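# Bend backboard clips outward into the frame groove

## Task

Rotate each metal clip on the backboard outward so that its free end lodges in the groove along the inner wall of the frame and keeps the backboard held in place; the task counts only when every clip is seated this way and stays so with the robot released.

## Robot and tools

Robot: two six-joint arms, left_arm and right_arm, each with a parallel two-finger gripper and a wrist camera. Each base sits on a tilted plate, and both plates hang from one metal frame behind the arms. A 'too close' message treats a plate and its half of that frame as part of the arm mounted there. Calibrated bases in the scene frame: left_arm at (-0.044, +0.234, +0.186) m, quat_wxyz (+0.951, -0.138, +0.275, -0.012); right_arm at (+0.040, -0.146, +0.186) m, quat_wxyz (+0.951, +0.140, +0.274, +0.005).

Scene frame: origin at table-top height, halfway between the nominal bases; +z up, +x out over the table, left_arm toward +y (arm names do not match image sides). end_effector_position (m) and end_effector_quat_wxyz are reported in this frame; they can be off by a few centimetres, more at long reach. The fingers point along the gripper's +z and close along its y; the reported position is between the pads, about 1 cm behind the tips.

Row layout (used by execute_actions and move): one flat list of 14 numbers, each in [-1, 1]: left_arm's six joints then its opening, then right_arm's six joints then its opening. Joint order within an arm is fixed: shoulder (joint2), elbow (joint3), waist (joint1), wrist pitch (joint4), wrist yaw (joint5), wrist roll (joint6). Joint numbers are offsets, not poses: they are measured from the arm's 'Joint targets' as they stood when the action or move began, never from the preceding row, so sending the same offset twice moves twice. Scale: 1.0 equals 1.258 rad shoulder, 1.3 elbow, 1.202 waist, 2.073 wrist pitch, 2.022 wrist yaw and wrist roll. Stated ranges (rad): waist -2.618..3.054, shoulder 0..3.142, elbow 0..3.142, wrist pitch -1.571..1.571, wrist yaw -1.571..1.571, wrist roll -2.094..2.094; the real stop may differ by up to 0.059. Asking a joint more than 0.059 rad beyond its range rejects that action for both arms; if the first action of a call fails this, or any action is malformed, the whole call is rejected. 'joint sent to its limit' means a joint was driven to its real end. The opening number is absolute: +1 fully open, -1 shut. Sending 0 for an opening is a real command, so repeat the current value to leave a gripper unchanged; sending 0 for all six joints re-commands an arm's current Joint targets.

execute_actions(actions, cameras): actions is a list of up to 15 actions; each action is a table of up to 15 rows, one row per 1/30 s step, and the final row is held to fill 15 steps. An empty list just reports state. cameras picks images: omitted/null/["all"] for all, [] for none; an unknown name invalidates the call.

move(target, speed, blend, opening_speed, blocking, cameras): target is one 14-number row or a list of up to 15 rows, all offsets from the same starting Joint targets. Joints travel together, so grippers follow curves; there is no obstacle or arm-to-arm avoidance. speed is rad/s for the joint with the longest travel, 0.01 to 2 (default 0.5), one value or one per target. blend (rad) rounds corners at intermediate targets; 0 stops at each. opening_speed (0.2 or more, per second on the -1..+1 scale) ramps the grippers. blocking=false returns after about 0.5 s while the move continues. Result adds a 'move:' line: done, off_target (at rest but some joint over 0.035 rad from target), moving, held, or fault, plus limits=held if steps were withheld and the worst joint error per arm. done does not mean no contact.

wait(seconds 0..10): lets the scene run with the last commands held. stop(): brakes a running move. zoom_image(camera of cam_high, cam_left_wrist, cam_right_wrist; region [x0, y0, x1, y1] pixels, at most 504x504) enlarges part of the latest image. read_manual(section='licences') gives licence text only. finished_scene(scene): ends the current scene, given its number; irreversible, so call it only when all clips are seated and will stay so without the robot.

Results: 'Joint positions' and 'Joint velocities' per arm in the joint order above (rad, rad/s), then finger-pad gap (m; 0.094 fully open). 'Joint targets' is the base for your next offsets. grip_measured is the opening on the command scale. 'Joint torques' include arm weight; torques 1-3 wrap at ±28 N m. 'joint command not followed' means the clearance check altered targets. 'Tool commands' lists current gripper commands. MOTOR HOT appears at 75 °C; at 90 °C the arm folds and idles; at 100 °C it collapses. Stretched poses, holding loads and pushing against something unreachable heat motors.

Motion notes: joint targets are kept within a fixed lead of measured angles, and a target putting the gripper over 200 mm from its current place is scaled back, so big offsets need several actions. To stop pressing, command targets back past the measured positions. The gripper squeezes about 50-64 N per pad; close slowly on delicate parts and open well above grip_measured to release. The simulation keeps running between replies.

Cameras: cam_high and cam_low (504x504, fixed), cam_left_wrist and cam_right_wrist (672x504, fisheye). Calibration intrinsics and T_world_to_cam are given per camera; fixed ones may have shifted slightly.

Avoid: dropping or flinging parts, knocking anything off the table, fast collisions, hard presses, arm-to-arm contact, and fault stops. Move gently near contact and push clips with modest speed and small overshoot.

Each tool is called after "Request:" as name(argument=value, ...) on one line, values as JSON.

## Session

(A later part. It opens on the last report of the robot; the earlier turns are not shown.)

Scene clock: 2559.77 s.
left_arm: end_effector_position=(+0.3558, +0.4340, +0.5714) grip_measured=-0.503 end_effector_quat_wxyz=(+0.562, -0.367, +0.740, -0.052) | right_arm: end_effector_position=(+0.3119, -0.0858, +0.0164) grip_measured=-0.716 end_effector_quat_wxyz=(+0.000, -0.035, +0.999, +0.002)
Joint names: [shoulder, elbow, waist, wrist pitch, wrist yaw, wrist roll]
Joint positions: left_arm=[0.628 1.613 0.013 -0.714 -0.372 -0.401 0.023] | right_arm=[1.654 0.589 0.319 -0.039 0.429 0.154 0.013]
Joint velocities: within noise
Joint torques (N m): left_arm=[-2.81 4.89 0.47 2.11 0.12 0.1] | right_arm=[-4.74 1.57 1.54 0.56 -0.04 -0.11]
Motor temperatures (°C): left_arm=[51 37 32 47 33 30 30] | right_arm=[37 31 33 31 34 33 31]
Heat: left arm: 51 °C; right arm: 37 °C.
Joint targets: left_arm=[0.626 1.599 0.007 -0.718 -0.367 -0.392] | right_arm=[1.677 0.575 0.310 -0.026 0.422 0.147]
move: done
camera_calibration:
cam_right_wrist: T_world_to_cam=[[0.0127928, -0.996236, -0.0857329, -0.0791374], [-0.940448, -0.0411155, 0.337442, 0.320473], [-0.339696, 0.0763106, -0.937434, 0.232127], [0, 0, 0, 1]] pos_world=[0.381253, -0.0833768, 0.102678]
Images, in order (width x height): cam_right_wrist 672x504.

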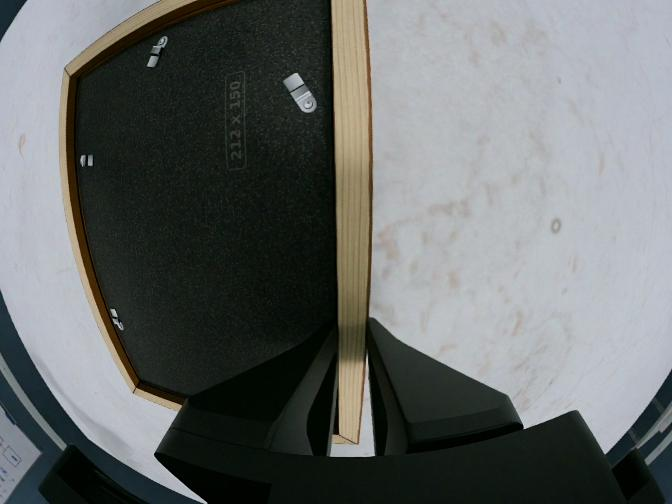

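Request:
move(target=[[0,0,0,0,0,0,-0.5,0,-0.004,0.0005,0,0,0.0,-0.70],[0,0,0,0,0,0,-0.5,0,-0.004,0.0005,0,0,0.0,-0.4],[0,0,0,0,0,0,-0.5,-0.1,0.012,0.05,-0.08,0.012,0.032,-0.1]], speed=[0.1,0.1,0.3], opening_speed=0.5, cameras=["cam_right_wrist"])

Request:
zoom_image(camera="cam_right_wrist", region=[280, 270, 400, 390])

Scene clock: 2569.27 s.
left_arm: end_effector_position=(+0.3558, +0.4340, +0.5714) grip_measured=-0.503 end_effector_quat_wxyz=(+0.562, -0.367, +0.740, -0.052) | right_arm: end_effector_position=(+0.3035, -0.0869, +0.0365) grip_measured=-0.102 end_effector_quat_wxyz=(-0.016, -0.035, +0.999, +0.001)
Joint names: [shoulder, elbow, waist, wrist pitch, wrist yaw, wrist roll]
Joint positions: left_arm=[0.628 1.613 0.013 -0.714 -0.372 -0.401 0.023] | right_arm=[1.567 0.589 0.355 -0.175 0.439 0.204 0.042]
Joint velocities: within noise
Joint torques (N m): left_arm=[-2.78 4.88 0.47 2.11 0.14 0.09] | right_arm=[-8.03 3.21 3.49 0.26 0.1 0.09]
Motor temperatures (°C): left_arm=[51 37 32 47 33 30 30] | right_arm=[37 31 34 31 34 33 31]
Heat: left arm: 51 °C; right arm: 37 °C.
Joint targets: left_arm=[0.626 1.599 0.007 -0.718 -0.367 -0.392] | right_arm=[1.551 0.590 0.371 -0.192 0.446 0.212]
move: done
camera_calibration:
cam_right_wrist: T_world_to_cam=[[0.00991234, -0.99645, -0.0836011, -0.0776962], [-0.92948, -0.0400115, 0.366695, 0.301511], [-0.368739, 0.0740708, -0.926577, 0.256437], [0, 0, 0, 1]] pos_world=[0.375577, -0.0843509, 0.120551]
Images, in order (width x height): cam_right_wrist 672x504.

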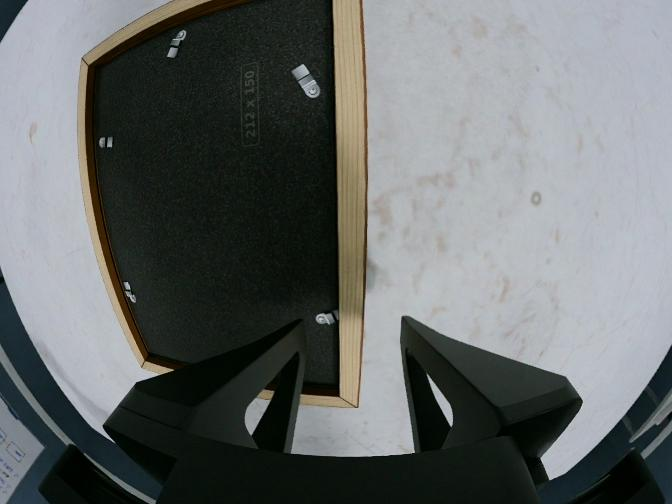

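Scaled by 4.200 from the camera's 672x504 image, which has a finer 960x720 frame.

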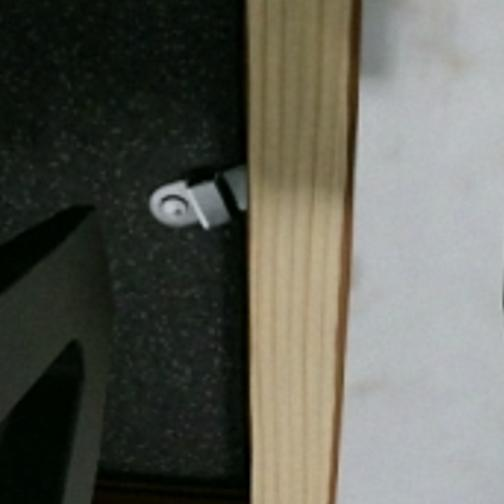

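Request:
move(target=[0,0,0,0,0,0,-0.5,0.0485,-0.0169,0.084,0.0258,0.0252,-0.7384,-0.45], speed=0.7, cameras=["cam_right_wrist"])

Request:
zoom_image(camera="cam_right_wrist", region=[280, 230, 430, 380])

Scene clock: 2640.43 s.
left_arm: end_effector_position=(+0.3558, +0.4340, +0.5714) grip_measured=-0.503 end_effector_quat_wxyz=(+0.562, -0.367, +0.740, -0.052) | right_arm: end_effector_position=(+0.2999, -0.0665, +0.0413) grip_measured=-0.448 end_effector_quat_wxyz=(+0.001, +0.729, -0.685, +0.003)
Joint names: [shoulder, elbow, waist, wrist pitch, wrist yaw, wrist roll]
Joint positions: left_arm=[0.628 1.613 0.013 -0.714 -0.372 -0.401 0.023] | right_arm=[1.593 0.58 0.454 -0.151 0.496 -1.272 0.026]
Joint velocities: within noise
Joint torques (N m): left_arm=[-2.78 4.88 0.5 2.1 0.14 0.1] | right_arm=[-4.51 2.07 4 0.59 0.04 -0.15]
Motor temperatures (°C): left_arm=[49 37 32 48 33 30 30] | right_arm=[40 31 34 31 34 33 31]
Heat: left arm: 49 °C; right arm: 40 °C.
Joint targets: left_arm=[0.626 1.599 0.007 -0.718 -0.367 -0.392] | right_arm=[1.612 0.569 0.471 -0.139 0.497 -1.281]
move: done
camera_calibration:
cam_right_wrist: T_world_to_cam=[[0.996828, 0.00388897, -0.0794956, -0.286506], [0.0309056, -0.939343, 0.341585, -0.0496471], [-0.0733452, -0.342958, -0.936483, 0.142166], [0, 0, 0, 1]] pos_world=[0.297559, 0.00323557, 0.127319]
Images, in order (width x height): cam_right_wrist 672x504.

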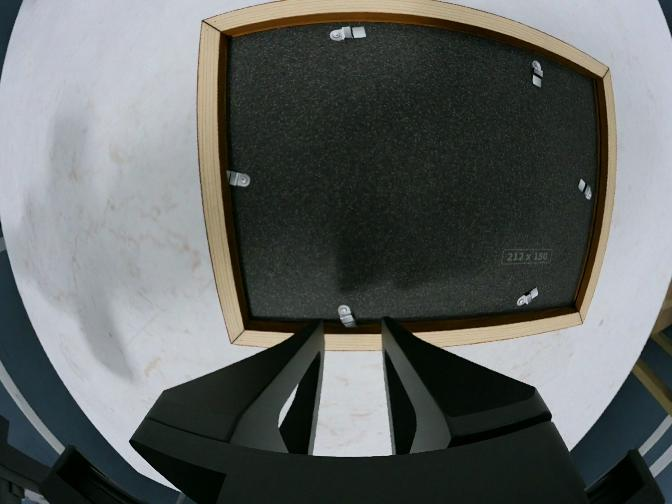

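Scaled by 3.360 from the camera's 672x504 image, which has a finer 960x720 frame.

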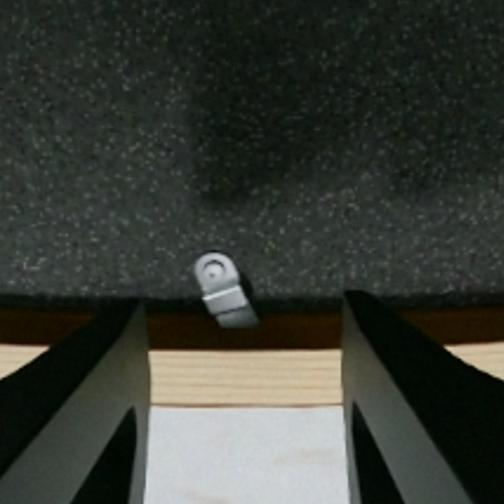

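Request:
zoom_image(camera="cam_right_wrist", region=[200, 140, 280, 220])

Request:
zoom_image(camera="cam_right_wrist", region=[490, 40, 630, 330])

Request:
zoom_image(camera="cam_right_wrist", region=[300, 0, 400, 80])

Scaled by 6.300 from the camera's 672x504 image, which has a finer 960x720 frame.

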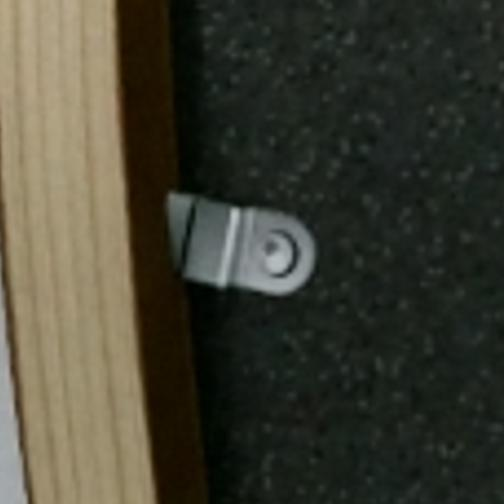

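Scaled by 1.738 from the camera's 672x504 image, which has a finer 960x720 frame.

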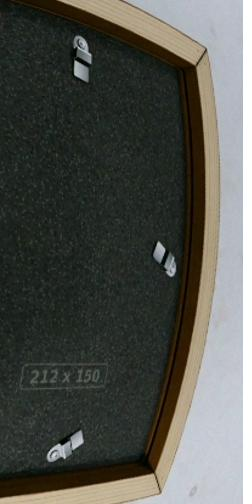

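Scaled by 5.040 from the camera's 672x504 image, which has a finer 960x720 frame.

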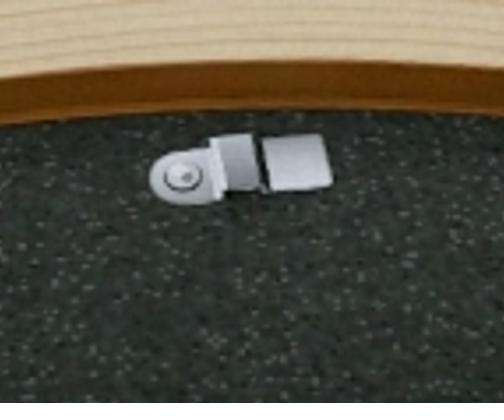

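Request:
move(target=[0,0,0,0,0,0,-0.5,0.0453,-0.0223,-0.0391,0.0468,-0.0084,-0.0109,-0.45], speed=0.3, cameras=["cam_right_wrist"])

Request:
zoom_image(camera="cam_right_wrist", region=[290, 260, 410, 380])

Scene clock: 2710.30 s.
left_arm: end_effector_position=(+0.3558, +0.4340, +0.5714) grip_measured=-0.503 end_effector_quat_wxyz=(+0.562, -0.367, +0.740, -0.052) | right_arm: end_effector_position=(+0.2926, -0.0681, +0.0264) grip_measured=-0.448 end_effector_quat_wxyz=(+0.004, +0.729, -0.684, +0.005)
Joint names: [shoulder, elbow, waist, wrist pitch, wrist yaw, wrist roll]
Joint positions: left_arm=[0.628 1.613 0.013 -0.714 -0.372 -0.401 0.023] | right_arm=[1.651 0.549 0.433 -0.054 0.494 -1.294 0.026]
Joint velocities: within noise
Joint torques (N m): left_arm=[-2.78 4.88 0.51 2.1 0.14 0.1] | right_arm=[-4.77 1.83 2 0.57 -0.12 -0.12]
Motor temperatures (°C): left_arm=[48 37 32 48 33 30 30] | right_arm=[36 31 34 31 34 33 31]
Heat: left arm: 48 °C; right arm: 36 °C.
Joint targets: left_arm=[0.626 1.599 0.007 -0.718 -0.367 -0.392] | right_arm=[1.669 0.539 0.424 -0.042 0.480 -1.303]
move: done
camera_calibration:
cam_right_wrist: T_world_to_cam=[[0.996836, 0.00483578, -0.0793349, -0.280354], [0.0322999, -0.936658, 0.348752, -0.0461859], [-0.0726232, -0.350211, -0.933851, 0.126338], [0, 0, 0, 1]] pos_world=[0.290134, 0.00234033, 0.111846]
Images, in order (width x height): cam_right_wrist 672x504.

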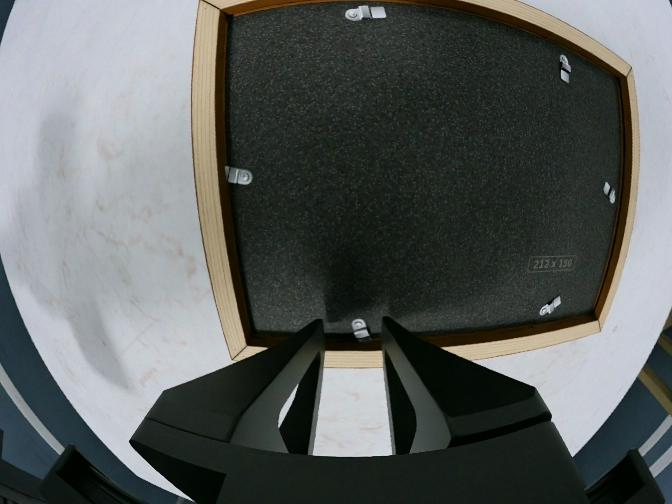

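Scaled by 4.200 from the camera's 672x504 image, which has a finer 960x720 frame.

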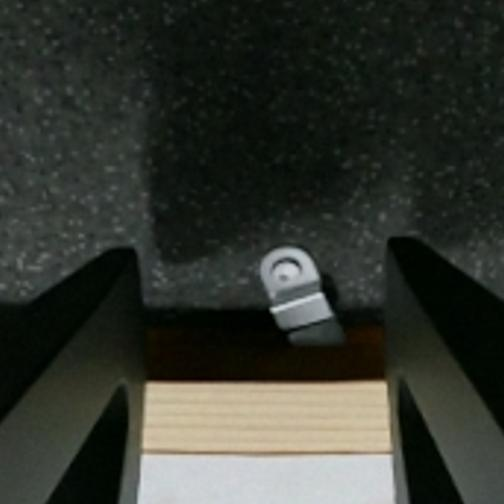

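Request:
move(target=[[0,0,0,0,0,0,-0.5,-0.0533,0.0069,0.0283,-0.0446,0.0068,0.0176,-0.45],[0,0,0,0,0,0,-0.5,-0.0843,-0.0792,0.0849,-0.0029,0.0183,0.0475,0.75]], speed=[0.3,0.4], cameras=["cam_right_wrist"])

Request:
zoom_image(camera="cam_right_wrist", region=[230, 180, 480, 400])

Scene clock: 2861.13 s.
left_arm: end_effector_position=(+0.3558, +0.4340, +0.5714) grip_measured=-0.503 end_effector_quat_wxyz=(+0.562, -0.367, +0.740, -0.052) | right_arm: end_effector_position=(+0.2613, -0.0657, +0.0396) grip_measured=+0.748 end_effector_quat_wxyz=(+0.002, +0.730, -0.683, +0.002)
Joint names: [shoulder, elbow, waist, wrist pitch, wrist yaw, wrist roll]
Joint positions: left_arm=[0.628 1.613 0.013 -0.714 -0.372 -0.401 0.023] | right_arm=[1.578 0.443 0.511 -0.06 0.516 -1.215 0.082]
Joint velocities: within noise
Joint torques (N m): left_arm=[-2.74 4.88 0.5 2.1 0.13 0.11] | right_arm=[-6.79 2.03 3.62 0.54 -0.01 0.06]
Motor temperatures (°C): left_arm=[46 37 32 49 33 30 30] | right_arm=[37 31 33 31 34 33 31]
Heat: left arm: 49 °C; right arm: 37 °C.
Joint targets: left_arm=[0.626 1.599 0.007 -0.718 -0.367 -0.392] | right_arm=[1.563 0.437 0.527 -0.048 0.517 -1.207]
move: done
camera_calibration:
cam_right_wrist: T_world_to_cam=[[0.996589, 0.00798145, -0.0821399, -0.247776], [0.0356309, -0.939379, 0.341025, -0.0482757], [-0.0744386, -0.342789, -0.936459, 0.138282], [0, 0, 0, 1]] pos_world=[0.258945, 0.00402994, 0.125606]
Images, in order (width x height): cam_right_wrist 672x504.

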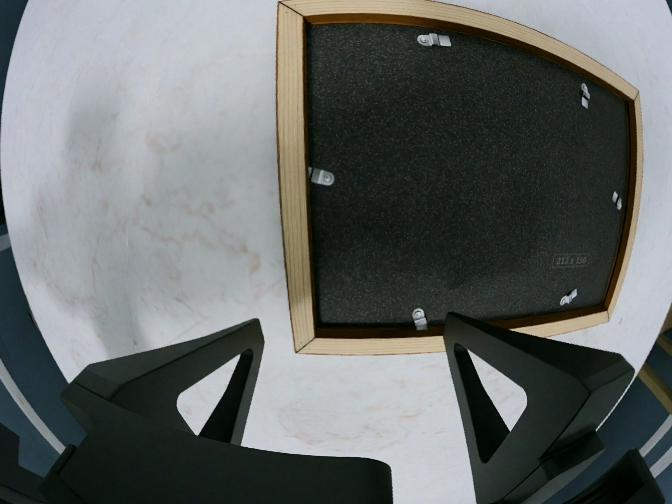

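Scaled by 2.016 from the camera's 672x504 image, which has a finer 960x720 frame.

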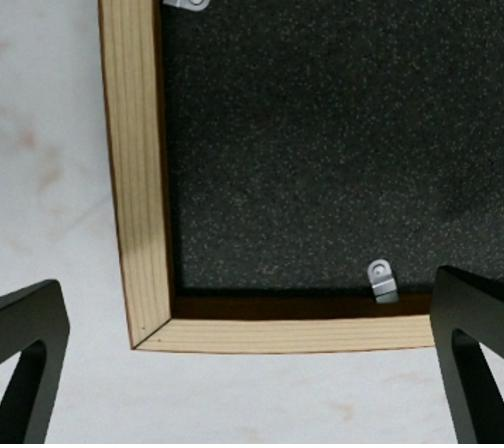

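Request:
move(target=[0,0,0,0,0,0,-0.5,0.0882,-0.0085,-0.0649,0.054,-0.0173,-0.0349,0.75], speed=0.25, cameras=["cam_right_wrist"])

Request:
zoom_image(camera="cam_right_wrist", region=[230, 220, 480, 400])

Scene clock: 2900.27 s.
left_arm: end_effector_position=(+0.3558, +0.4340, +0.5714) grip_measured=-0.503 end_effector_quat_wxyz=(+0.562, -0.367, +0.740, -0.052) | right_arm: end_effector_position=(+0.2609, -0.0693, +0.0218) grip_measured=+0.748 end_effector_quat_wxyz=(+0.004, +0.730, -0.684, +0.001)
Joint names: [shoulder, elbow, waist, wrist pitch, wrist yaw, wrist roll]
Joint positions: left_arm=[0.628 1.613 0.013 -0.714 -0.372 -0.401 0.023] | right_arm=[1.657 0.433 0.457 0.052 0.497 -1.269 0.082]
Joint velocities: within noise
Joint torques (N m): left_arm=[-2.77 4.89 0.49 2.11 0.13 0.1] | right_arm=[-4.19 1.37 1.91 0.57 -0.16 -0.14]
Motor temperatures (°C): left_arm=[46 37 32 49 33 30 30] | right_arm=[39 31 34 31 34 33 31]
Heat: left arm: 49 °C; right arm: 39 °C.
Joint targets: left_arm=[0.626 1.599 0.007 -0.718 -0.367 -0.392] | right_arm=[1.674 0.426 0.448 0.065 0.483 -1.277]
move: done
camera_calibration:
cam_right_wrist: T_world_to_cam=[[0.996344, 0.00670105, -0.0851742, -0.248724], [0.0356655, -0.938524, 0.343367, -0.0456121], [-0.0776371, -0.34515, -0.935331, 0.120981], [0, 0, 0, 1]] pos_world=[0.258834, 0.000615317, 0.107635]
Images, in order (width x height): cam_right_wrist 672x504.

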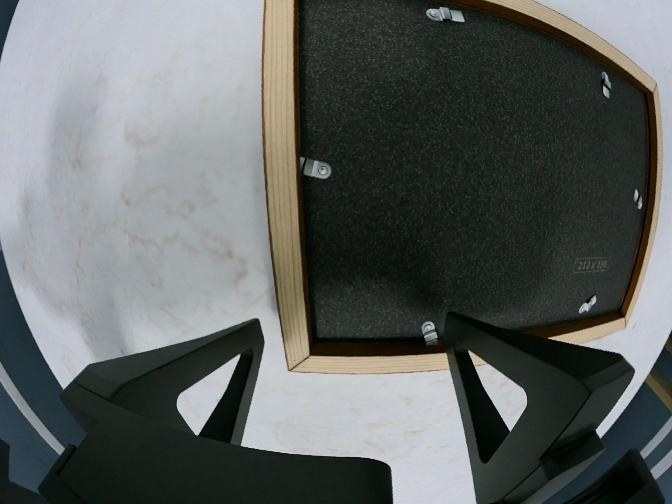

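Scaled by 2.016 from the camera's 672x504 image, which has a finer 960x720 frame.

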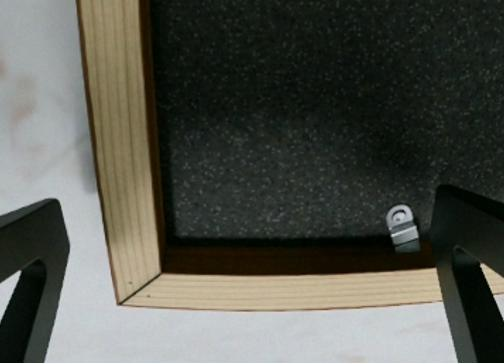

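Request:
move(target=[[0,0,0,0,0,0,-0.5,0.001,0.0238,-0.004,-0.006,0,-0.002,0.75],[0,0,0,0,0,0,-0.5,0.0207,0.0238,-0.0133,0.0111,0,-0.0089,0.75]], speed=0.12, cameras=["cam_right_wrist"])

Request:
zoom_image(camera="cam_right_wrist", region=[230, 220, 480, 400])

Scene clock: 2916.70 s.
left_arm: end_effector_position=(+0.3558, +0.4340, +0.5714) grip_measured=-0.503 end_effector_quat_wxyz=(+0.562, -0.367, +0.740, -0.052) | right_arm: end_effector_position=(+0.2671, -0.0693, +0.0172) grip_measured=+0.748 end_effector_quat_wxyz=(+0.002, +0.729, -0.684, +0.005)
Joint names: [shoulder, elbow, waist, wrist pitch, wrist yaw, wrist roll]
Joint positions: left_arm=[0.628 1.613 0.013 -0.714 -0.372 -0.401 0.023] | right_arm=[1.682 0.45 0.442 0.075 0.496 -1.287 0.082]
Joint velocities: within noise
Joint torques (N m): left_arm=[-2.78 4.9 0.5 2.1 0.14 0.1] | right_arm=[-4.33 2.5 1.78 0.56 -0.1 -0.13]
Motor temperatures (°C): left_arm=[46 37 32 49 33 30 30] | right_arm=[37 31 33 31 34 33 31]
Heat: left arm: 49 °C; right arm: 37 °C.
Joint targets: left_arm=[0.626 1.599 0.007 -0.718 -0.367 -0.392] | right_arm=[1.700 0.456 0.432 0.087 0.482 -1.295]
move: done
camera_calibration:
cam_right_wrist: T_world_to_cam=[[0.996978, 0.00548069, -0.0774894, -0.255691], [0.0320337, -0.937754, 0.345819, -0.0432029], [-0.0707707, -0.347256, -0.935096, 0.1152], [0, 0, 0, 1]] pos_world=[0.264455, 0.000891586, 0.10285]
Images, in order (width x height): cam_right_wrist 672x504.

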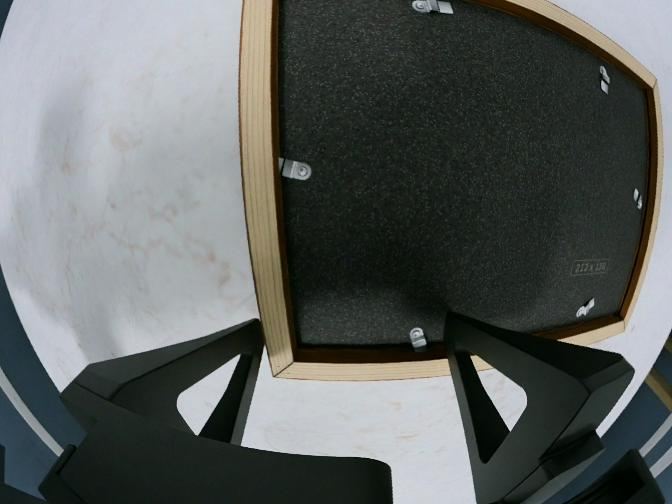

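Scaled by 2.016 from the camera's 672x504 image, which has a finer 960x720 frame.

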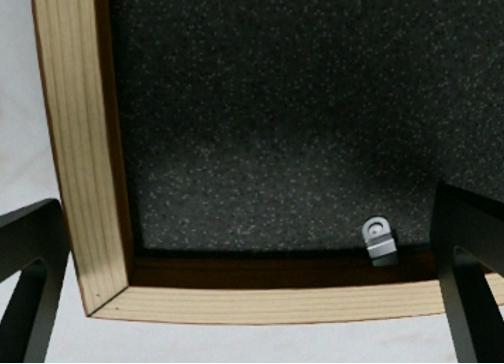

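Request:
move(target=[0,0,0,0,0,0,-0.5,0,0,0,0,0,0,0.5], opening_speed=0.2, cameras=["cam_right_wrist"])

Request:
zoom_image(camera="cam_right_wrist", region=[230, 220, 480, 400])

Scene clock: 2925.77 s.
left_arm: end_effector_position=(+0.3558, +0.4340, +0.5714) grip_measured=-0.503 end_effector_quat_wxyz=(+0.562, -0.367, +0.740, -0.052) | right_arm: end_effector_position=(+0.2673, -0.0691, +0.0172) grip_measured=+0.502 end_effector_quat_wxyz=(+0.001, +0.729, -0.684, +0.005)
Joint names: [shoulder, elbow, waist, wrist pitch, wrist yaw, wrist roll]
Joint positions: left_arm=[0.628 1.613 0.013 -0.714 -0.372 -0.401 0.023] | right_arm=[1.682 0.45 0.442 0.076 0.495 -1.288 0.071]
Joint velocities: within noise
Joint torques (N m): left_arm=[-2.78 4.9 0.5 2.1 0.15 0.1] | right_arm=[-4.23 2.55 1.7 0.56 -0.08 -0.1]
Motor temperatures (°C): left_arm=[46 37 32 50 33 30 30] | right_arm=[37 31 33 31 34 33 31]
Heat: left arm: 50 °C; right arm: 37 °C.
Joint targets: left_arm=[0.626 1.599 0.007 -0.718 -0.367 -0.392] | right_arm=[1.700 0.456 0.432 0.087 0.482 -1.295]
move: done
camera_calibration:
cam_right_wrist: T_world_to_cam=[[0.99703, 0.00579237, -0.0768003, -0.255894], [0.0320134, -0.938113, 0.344848, -0.0430085], [-0.0700499, -0.346282, -0.935511, 0.11517], [0, 0, 0, 1]] pos_world=[0.264578, 0.00101666, 0.102921]
Images, in order (width x height): cam_right_wrist 672x504.

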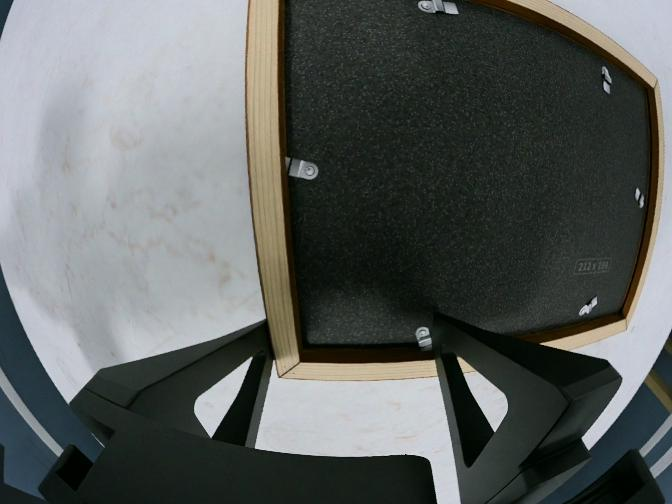

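Scaled by 2.016 from the camera's 672x504 image, which has a finer 960x720 frame.

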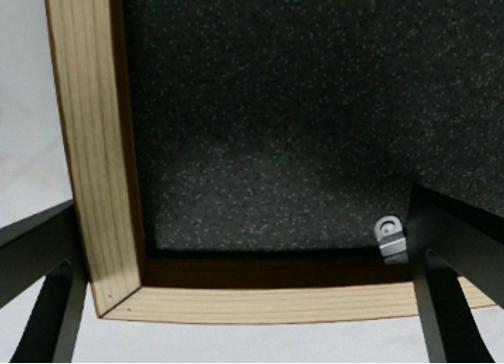

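Request:
move(target=[0,0,0,0,0,0,-0.5,0,0,0,0,0,0,0.42], opening_speed=0.2, cameras=["cam_right_wrist"])

Request:
zoom_image(camera="cam_right_wrist", region=[380, 270, 480, 370])

Scene clock: 2932.77 s.
left_arm: end_effector_position=(+0.3558, +0.4340, +0.5714) grip_measured=-0.503 end_effector_quat_wxyz=(+0.562, -0.367, +0.740, -0.052) | right_arm: end_effector_position=(+0.2673, -0.0691, +0.0172) grip_measured=+0.423 end_effector_quat_wxyz=(+0.001, +0.729, -0.684, +0.005)
Joint names: [shoulder, elbow, waist, wrist pitch, wrist yaw, wrist roll]
Joint positions: left_arm=[0.628 1.613 0.013 -0.714 -0.372 -0.401 0.023] | right_arm=[1.682 0.45 0.442 0.076 0.495 -1.288 0.067]
Joint velocities: within noise
Joint torques (N m): left_arm=[-2.77 4.89 0.47 2.1 0.13 0.1] | right_arm=[-4.23 2.7 1.74 0.57 -0.1 -0.11]
Motor temperatures (°C): left_arm=[46 37 32 50 33 30 30] | right_arm=[37 31 33 31 34 33 31]
Heat: left arm: 50 °C; right arm: 37 °C.
Joint targets: left_arm=[0.626 1.599 0.007 -0.718 -0.367 -0.392] | right_arm=[1.700 0.456 0.432 0.087 0.482 -1.295]
move: done
camera_calibration:
cam_right_wrist: T_world_to_cam=[[0.99703, 0.00579237, -0.0768003, -0.255894], [0.0320134, -0.938113, 0.344848, -0.0430085], [-0.0700499, -0.346282, -0.935511, 0.11517], [0, 0, 0, 1]] pos_world=[0.264578, 0.00101666, 0.102921]
Images, in order (width x height): cam_right_wrist 672x504.

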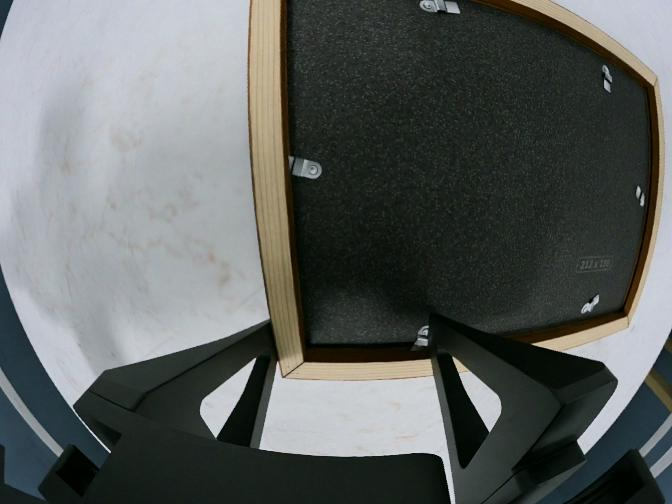

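Scaled by 5.040 from the camera's 672x504 image, which has a finer 960x720 frame.

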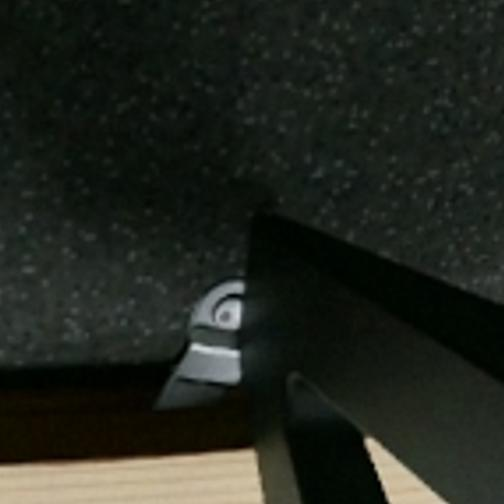

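Request:
move(target=[0,0,0,0,0,0,-0.5,0,0,0,0,0,0,0.6], opening_speed=0.4, cameras=["cam_right_wrist"])

Request:
zoom_image(camera="cam_right_wrist", region=[380, 270, 480, 370])

Scene clock: 2942.87 s.
left_arm: end_effector_position=(+0.3558, +0.4340, +0.5714) grip_measured=-0.503 end_effector_quat_wxyz=(+0.562, -0.367, +0.740, -0.052) | right_arm: end_effector_position=(+0.2675, -0.0690, +0.0172) grip_measured=+0.598 end_effector_quat_wxyz=(+0.001, +0.729, -0.684, +0.005)
Joint names: [shoulder, elbow, waist, wrist pitch, wrist yaw, wrist roll]
Joint positions: left_arm=[0.628 1.613 0.013 -0.714 -0.372 -0.401 0.023] | right_arm=[1.682 0.45 0.442 0.077 0.495 -1.288 0.075]
Joint velocities: within noise
Joint torques (N m): left_arm=[-2.76 4.89 0.5 2.1 0.15 0.1] | right_arm=[-4.23 2.62 1.83 0.6 -0.1 -0.12]
Motor temperatures (°C): left_arm=[45 37 32 50 33 30 30] | right_arm=[36 31 33 31 34 33 31]
Heat: left arm: 50 °C; right arm: 36 °C.
Joint targets: left_arm=[0.626 1.599 0.007 -0.718 -0.367 -0.392] | right_arm=[1.700 0.456 0.432 0.087 0.482 -1.295]
move: done
camera_calibration:
cam_right_wrist: T_world_to_cam=[[0.99708, 0.00545543, -0.0761664, -0.256104], [0.0314611, -0.938203, 0.344652, -0.0428136], [-0.0695793, -0.346042, -0.935635, 0.115095], [0, 0, 0, 1]] pos_world=[0.264711, 0.00105689, 0.102936]
Images, in order (width x height): cam_right_wrist 672x504.

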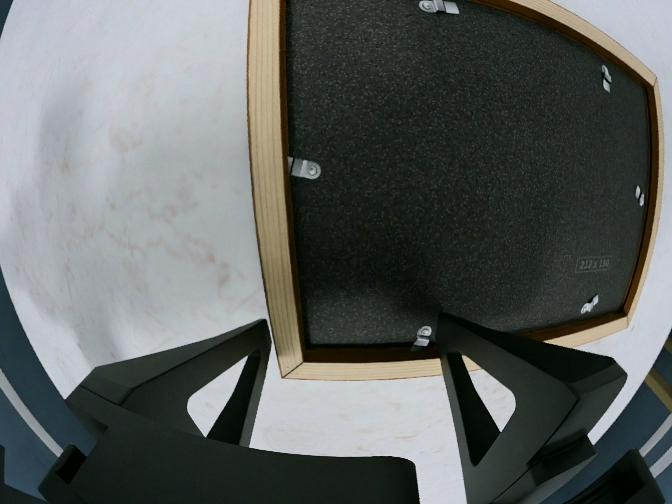

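Scaled by 5.040 from the camera's 672x504 image, which has a finer 960x720 frame.

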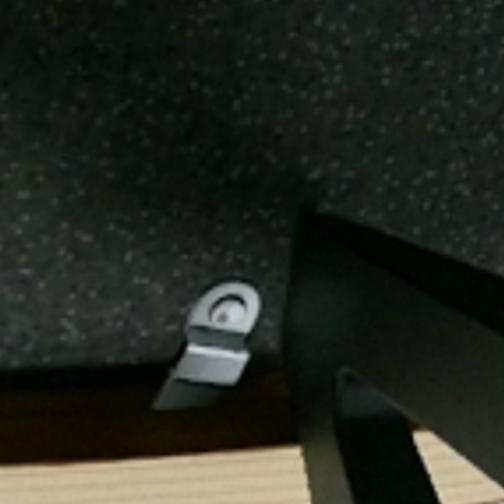

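Request:
move(target=[[0,0,0,0,0,0,-0.5,-0.0461,0.0015,0.0241,-0.0371,0.0049,0.0148,0.6],[0,0,0,0,0,0,-0.5,-0.0556,0.1077,-0.0042,-0.1023,-0.005,-0.002,-0.4],[0,0,0,0,0,0,-0.5,-0.0028,0.0838,-0.0241,-0.056,-0.0089,-0.0143,-0.4]], speed=0.3, cameras=["cam_right_wrist"])

Request:
zoom_image(camera="cam_right_wrist", region=[290, 260, 410, 380])

Scene clock: 2981.83 s.
left_arm: end_effector_position=(+0.3558, +0.4340, +0.5714) grip_measured=-0.503 end_effector_quat_wxyz=(+0.562, -0.367, +0.740, -0.052) | right_arm: end_effector_position=(+0.2990, -0.0672, +0.0207) grip_measured=-0.398 end_effector_quat_wxyz=(+0.002, +0.729, -0.684, +0.002)
Joint names: [shoulder, elbow, waist, wrist pitch, wrist yaw, wrist roll]
Joint positions: left_arm=[0.628 1.613 0.013 -0.714 -0.372 -0.401 0.023] | right_arm=[1.679 0.574 0.413 -0.041 0.478 -1.316 0.028]
Joint velocities: within noise
Joint torques (N m): left_arm=[-2.78 4.89 0.51 2.11 0.14 0.1] | right_arm=[-5.04 1.88 1.95 0.57 -0.14 -0.11]
Motor temperatures (°C): left_arm=[45 37 32 50 33 30 30] | right_arm=[36 31 33 31 34 33 31]
Heat: left arm: 50 °C; right arm: 36 °C.
Joint targets: left_arm=[0.626 1.599 0.007 -0.718 -0.367 -0.392] | right_arm=[1.697 0.565 0.403 -0.029 0.464 -1.324]
move: done
camera_calibration:
cam_right_wrist: T_world_to_cam=[[0.996633, 0.00588125, -0.0817809, -0.287025], [0.0335982, -0.939131, 0.341911, -0.043976], [-0.0747922, -0.343508, -0.936167, 0.122964], [0, 0, 0, 1]] pos_world=[0.296733, 0.00262793, 0.106678]
Images, in order (width x height): cam_right_wrist 672x504.

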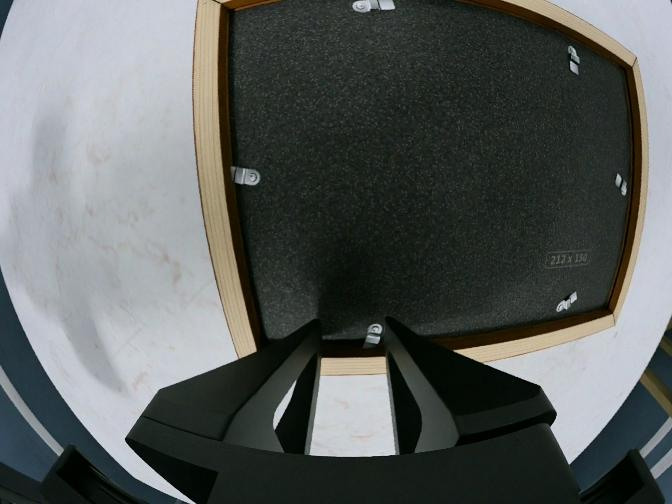

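Scaled by 4.200 from the camera's 672x504 image, which has a finer 960x720 frame.

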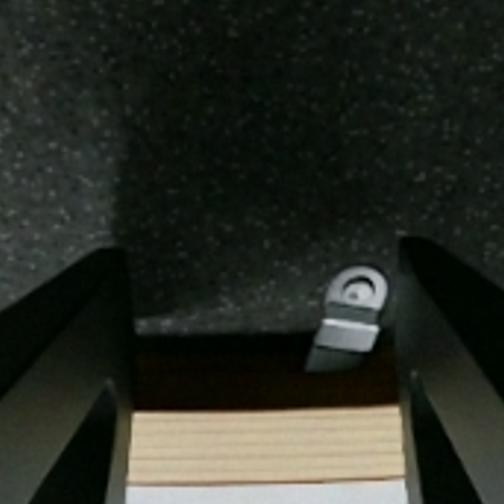

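Request:
move(target=[0,0,0,0,0,0,-0.5,0.0087,0.0446,-0.0125,-0.0227,0,-0.0084,-0.4], speed=0.2, cameras=["cam_right_wrist"])

Request:
zoom_image(camera="cam_right_wrist", region=[290, 260, 410, 380])

Scene clock: 3017.23 s.
left_arm: end_effector_position=(+0.3558, +0.4340, +0.5714) grip_measured=-0.503 end_effector_quat_wxyz=(+0.562, -0.367, +0.740, -0.052) | right_arm: end_effector_position=(+0.3132, -0.0676, +0.0203) grip_measured=-0.398 end_effector_quat_wxyz=(-0.002, +0.728, -0.686, +0.007)
Joint names: [shoulder, elbow, waist, wrist pitch, wrist yaw, wrist roll]
Joint positions: left_arm=[0.628 1.613 0.013 -0.714 -0.372 -0.401 0.023] | right_arm=[1.686 0.615 0.398 -0.054 0.478 -1.333 0.028]
Joint velocities: within noise
Joint torques (N m): left_arm=[-2.77 4.92 0.47 2.11 0.13 0.1] | right_arm=[-5.05 3.54 2.25 0.32 -0.15 -0.13]
Motor temperatures (°C): left_arm=[45 37 32 50 33 30 30] | right_arm=[36 31 33 31 34 33 31]
Heat: left arm: 50 °C; right arm: 36 °C.
Joint targets: left_arm=[0.626 1.599 0.007 -0.718 -0.367 -0.392] | right_arm=[1.707 0.623 0.388 -0.076 0.464 -1.341]
move: done
camera_calibration:
cam_right_wrist: T_world_to_cam=[[0.997649, 0.0015038, -0.0685074, -0.302087], [0.0250077, -0.938793, 0.343572, -0.042061], [-0.0637977, -0.344477, -0.936624, 0.120029], [0, 0, 0, 1]] pos_world=[0.310086, 0.00231505, 0.106178]
Images, in order (width x height): cam_right_wrist 672x504.

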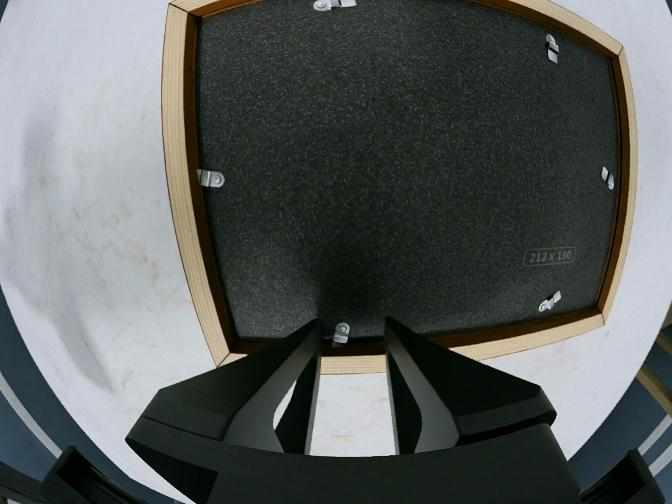

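Scaled by 4.200 from the camera's 672x504 image, which has a finer 960x720 frame.

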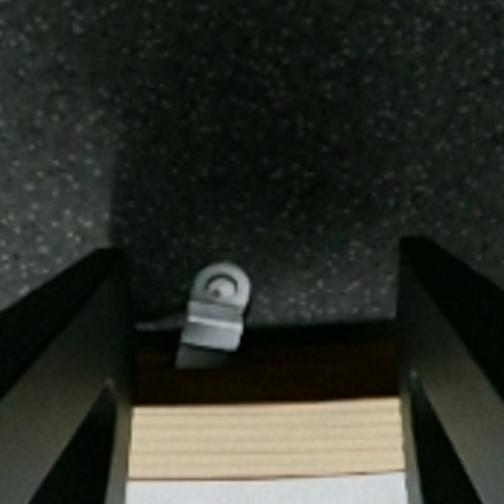

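Request:
move(target=[0,0,0,0,0,0,-0.5,0,-0.0292,0.0266,0.0222,0.005,0.0109,-0.4], speed=0.15, cameras=["cam_right_wrist"])

Request:
zoom_image(camera="cam_right_wrist", region=[290, 260, 410, 380])

Scene clock: 3036.03 s.
left_arm: end_effector_position=(+0.3558, +0.4340, +0.5714) grip_measured=-0.503 end_effector_quat_wxyz=(+0.562, -0.367, +0.740, -0.052) | right_arm: end_effector_position=(+0.3068, -0.0674, +0.0196) grip_measured=-0.398 end_effector_quat_wxyz=(-0.001, +0.729, -0.685, +0.005)
Joint names: [shoulder, elbow, waist, wrist pitch, wrist yaw, wrist roll]
Joint positions: left_arm=[0.628 1.613 0.013 -0.714 -0.372 -0.401 0.023] | right_arm=[1.686 0.595 0.403 -0.042 0.478 -1.328 0.028]
Joint velocities: left_arm=[0.002 -0.002 -0.012 0.154 -0.051 -0.022 0] | right_arm=[within noise]
Joint torques (N m): left_arm=[-2.77 4.88 0.5 2.1 0.13 0.1] | right_arm=[-4.83 1.88 4.08 0.57 -0.01 0.08]
Motor temperatures (°C): left_arm=[45 37 32 50 33 30 30] | right_arm=[37 31 33 31 34 33 31]
Heat: left arm: 50 °C; right arm: 37 °C.
Joint targets: left_arm=[0.626 1.599 0.007 -0.718 -0.367 -0.392] | right_arm=[1.707 0.585 0.420 -0.030 0.474 -1.319]
move: done
camera_calibration:
cam_right_wrist: T_world_to_cam=[[0.997277, 0.00404146, -0.0736412, -0.295335], [0.0291235, -0.938931, 0.342872, -0.0427118], [-0.0677583, -0.344082, -0.936491, 0.120235], [0, 0, 0, 1]] pos_world=[0.303922, 0.00246104, 0.105495]
Images, in order (width x height): cam_right_wrist 672x504.

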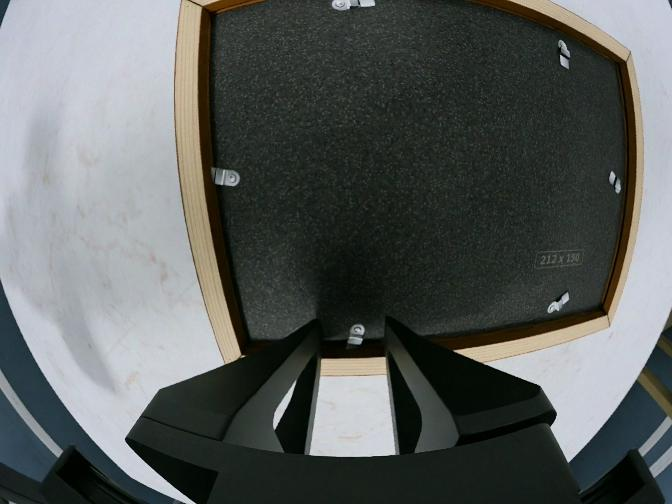

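Scaled by 4.200 from the camera's 672x504 image, which has a finer 960x720 frame.

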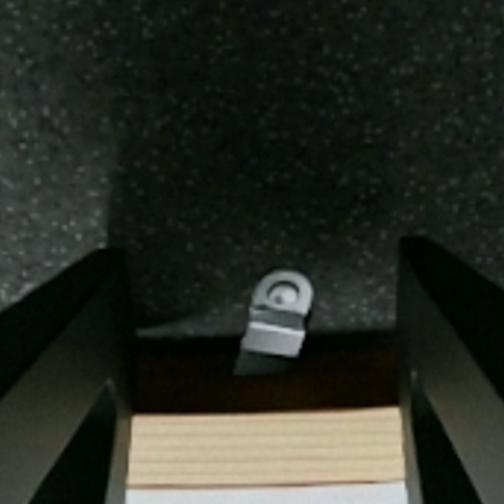

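Request:
move(target=[0,0,0,0,0,0,-0.5,0.0072,0.0138,-0.03,0.0072,-0.004,-0.0138,-0.4], speed=0.15, cameras=["cam_right_wrist"])

Request:
zoom_image(camera="cam_right_wrist", region=[290, 260, 410, 380])

Scene clock: 3049.47 s.
left_arm: end_effector_position=(+0.3558, +0.4340, +0.5714) grip_measured=-0.503 end_effector_quat_wxyz=(+0.562, -0.367, +0.740, -0.052) | right_arm: end_effector_position=(+0.3069, -0.0678, +0.0174) grip_measured=-0.398 end_effector_quat_wxyz=(+0.000, +0.730, -0.683, +0.005)
Joint names: [shoulder, elbow, waist, wrist pitch, wrist yaw, wrist roll]
Joint positions: left_arm=[0.628 1.613 0.013 -0.714 -0.372 -0.401 0.023] | right_arm=[1.695 0.595 0.398 -0.031 0.476 -1.338 0.028]
Joint velocities: within noise
Joint torques (N m): left_arm=[-2.76 4.88 0.5 2.1 0.14 0.11] | right_arm=[-4.75 3.34 1.65 0.64 -0.07 -0.16]
Motor temperatures (°C): left_arm=[44 37 32 50 33 30 30] | right_arm=[37 31 34 31 34 33 31]
Heat: left arm: 50 °C; right arm: 37 °C.
Joint targets: left_arm=[0.626 1.599 0.007 -0.718 -0.367 -0.392] | right_arm=[1.716 0.603 0.384 -0.015 0.466 -1.347]
move: done
camera_calibration:
cam_right_wrist: T_world_to_cam=[[0.997241, 0.00856517, -0.073742, -0.295283], [0.0334461, -0.938637, 0.34328, -0.0436392], [-0.0662767, -0.3448, -0.936334, 0.117509], [0, 0, 0, 1]] pos_world=[0.303716, 0.00208479, 0.103233]
Images, in order (width x height): cam_right_wrist 672x504.

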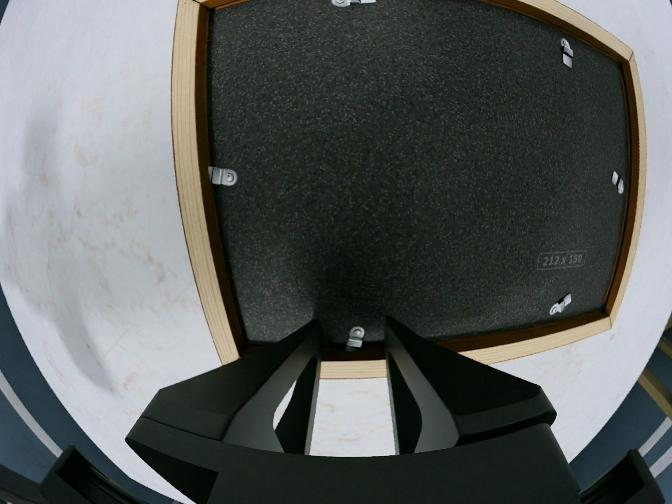

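Scaled by 4.200 from the camera's 672x504 image, which has a finer 960x720 frame.

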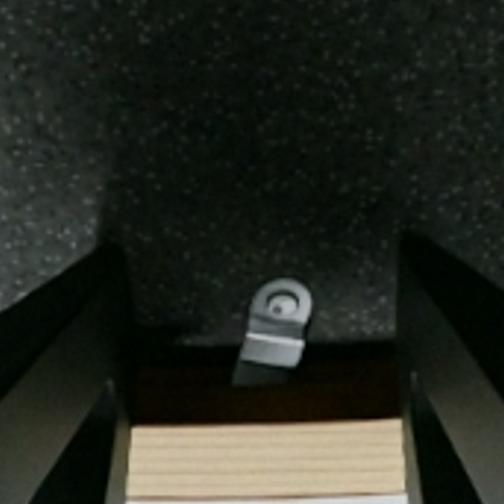

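Request:
move(target=[0,0,0,0,0,0,-0.5,0,0.001,0,0,0,0,-0.72], opening_speed=0.3, cameras=["cam_right_wrist"])

Request:
zoom_image(camera="cam_right_wrist", region=[310, 290, 400, 380])

Scene clock: 3055.67 s.
left_arm: end_effector_position=(+0.3558, +0.4340, +0.5714) grip_measured=-0.503 end_effector_quat_wxyz=(+0.562, -0.367, +0.740, -0.052) | right_arm: end_effector_position=(+0.3069, -0.0676, +0.0174) grip_measured=-0.718 end_effector_quat_wxyz=(-0.001, +0.731, -0.683, +0.005)
Joint names: [shoulder, elbow, waist, wrist pitch, wrist yaw, wrist roll]
Joint positions: left_arm=[0.628 1.613 0.013 -0.714 -0.372 -0.401 0.023] | right_arm=[1.695 0.595 0.398 -0.03 0.475 -1.339 0.013]
Joint velocities: within noise
Joint torques (N m): left_arm=[-2.77 4.89 0.44 2.11 0.14 0.1] | right_arm=[-4.94 3.37 1.69 0.58 -0.05 -0.11]
Motor temperatures (°C): left_arm=[44 37 32 50 33 30 30] | right_arm=[36 31 33 31 34 33 31]
Heat: left arm: 50 °C; right arm: 36 °C.
Joint targets: left_arm=[0.626 1.599 0.007 -0.718 -0.367 -0.392] | right_arm=[1.716 0.605 0.384 -0.015 0.466 -1.347]
move: done
camera_calibration:
cam_right_wrist: T_world_to_cam=[[0.99723, 0.00962963, -0.0737508, -0.295233], [0.0343726, -0.93901, 0.342167, -0.0437226], [-0.0659579, -0.343754, -0.93674, 0.117565], [0, 0, 0, 1]] pos_world=[0.303672, 0.00220051, 0.103315]
Images, in order (width x height): cam_right_wrist 672x504.

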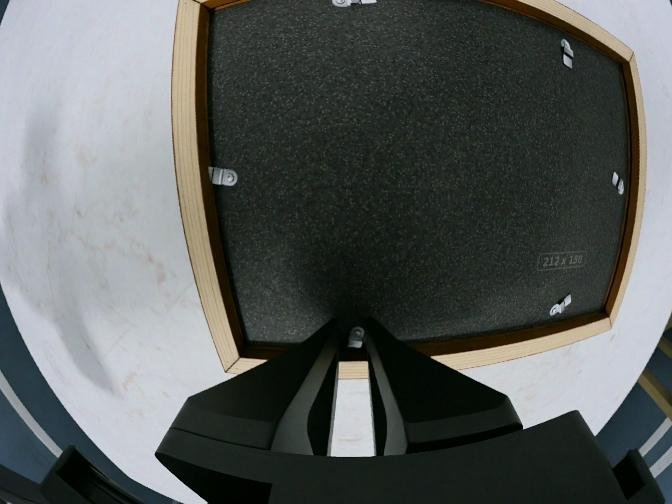

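Scaled by 5.600 from the camera's 672x504 image, which has a finer 960x720 frame.

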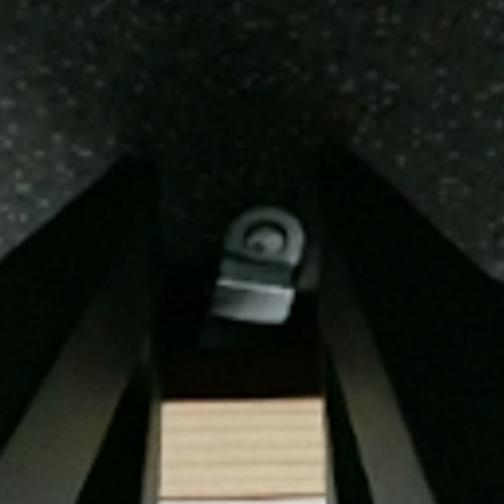

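Request:
move(target=[0,0,0,0,0,0,-0.5,0,0,0,0,0,0,-0.84], opening_speed=0.2, cameras=["cam_right_wrist"])

Request:
zoom_image(camera="cam_right_wrist", region=[310, 290, 400, 380])

Scene clock: 3062.50 s.
left_arm: end_effector_position=(+0.3558, +0.4340, +0.5714) grip_measured=-0.503 end_effector_quat_wxyz=(+0.562, -0.367, +0.740, -0.052) | right_arm: end_effector_position=(+0.3076, -0.0676, +0.0173) grip_measured=-0.838 end_effector_quat_wxyz=(-0.002, +0.730, -0.683, +0.006)
Joint names: [shoulder, elbow, waist, wrist pitch, wrist yaw, wrist roll]
Joint positions: left_arm=[0.628 1.613 0.013 -0.714 -0.372 -0.401 0.023] | right_arm=[1.695 0.595 0.397 -0.027 0.475 -1.339 0.008]
Joint velocities: within noise
Joint torques (N m): left_arm=[-2.76 4.89 0.5 2.11 0.14 0.11] | right_arm=[-4.88 3.37 1.7 0.62 -0.04 -0.11]
Motor temperatures (°C): left_arm=[44 37 32 50 33 30 30] | right_arm=[36 31 33 31 34 33 31]
Heat: left arm: 50 °C; right arm: 36 °C.
Joint targets: left_arm=[0.626 1.599 0.007 -0.718 -0.367 -0.392] | right_arm=[1.716 0.605 0.384 -0.015 0.467 -1.347]
move: done
camera_calibration:
cam_right_wrist: T_world_to_cam=[[0.997418, 0.00805404, -0.0713555, -0.296125], [0.0320409, -0.939204, 0.341862, -0.0430344], [-0.064264, -0.343266, -0.937037, 0.117043], [0, 0, 0, 1]] pos_world=[0.304261, 0.00214375, 0.103255]
Images, in order (width x height): cam_right_wrist 672x504.

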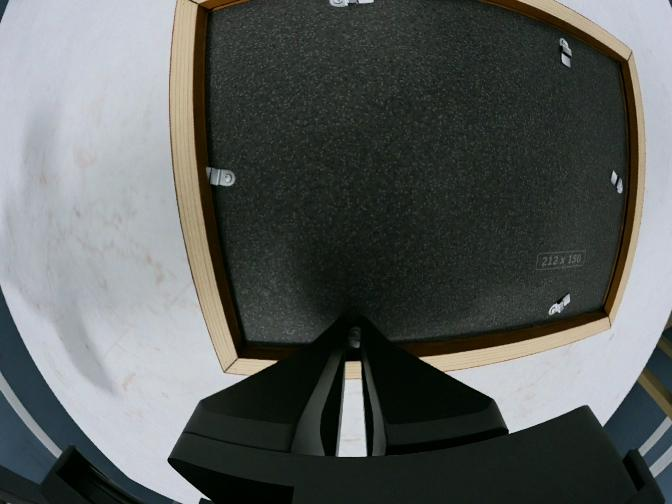

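Scaled by 5.600 from the camera's 672x504 image, which has a finer 960x720 frame.

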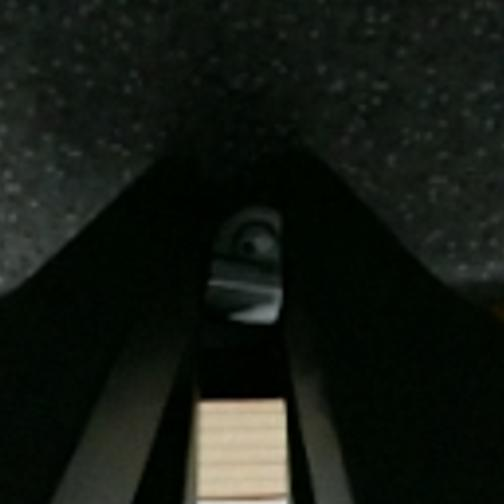

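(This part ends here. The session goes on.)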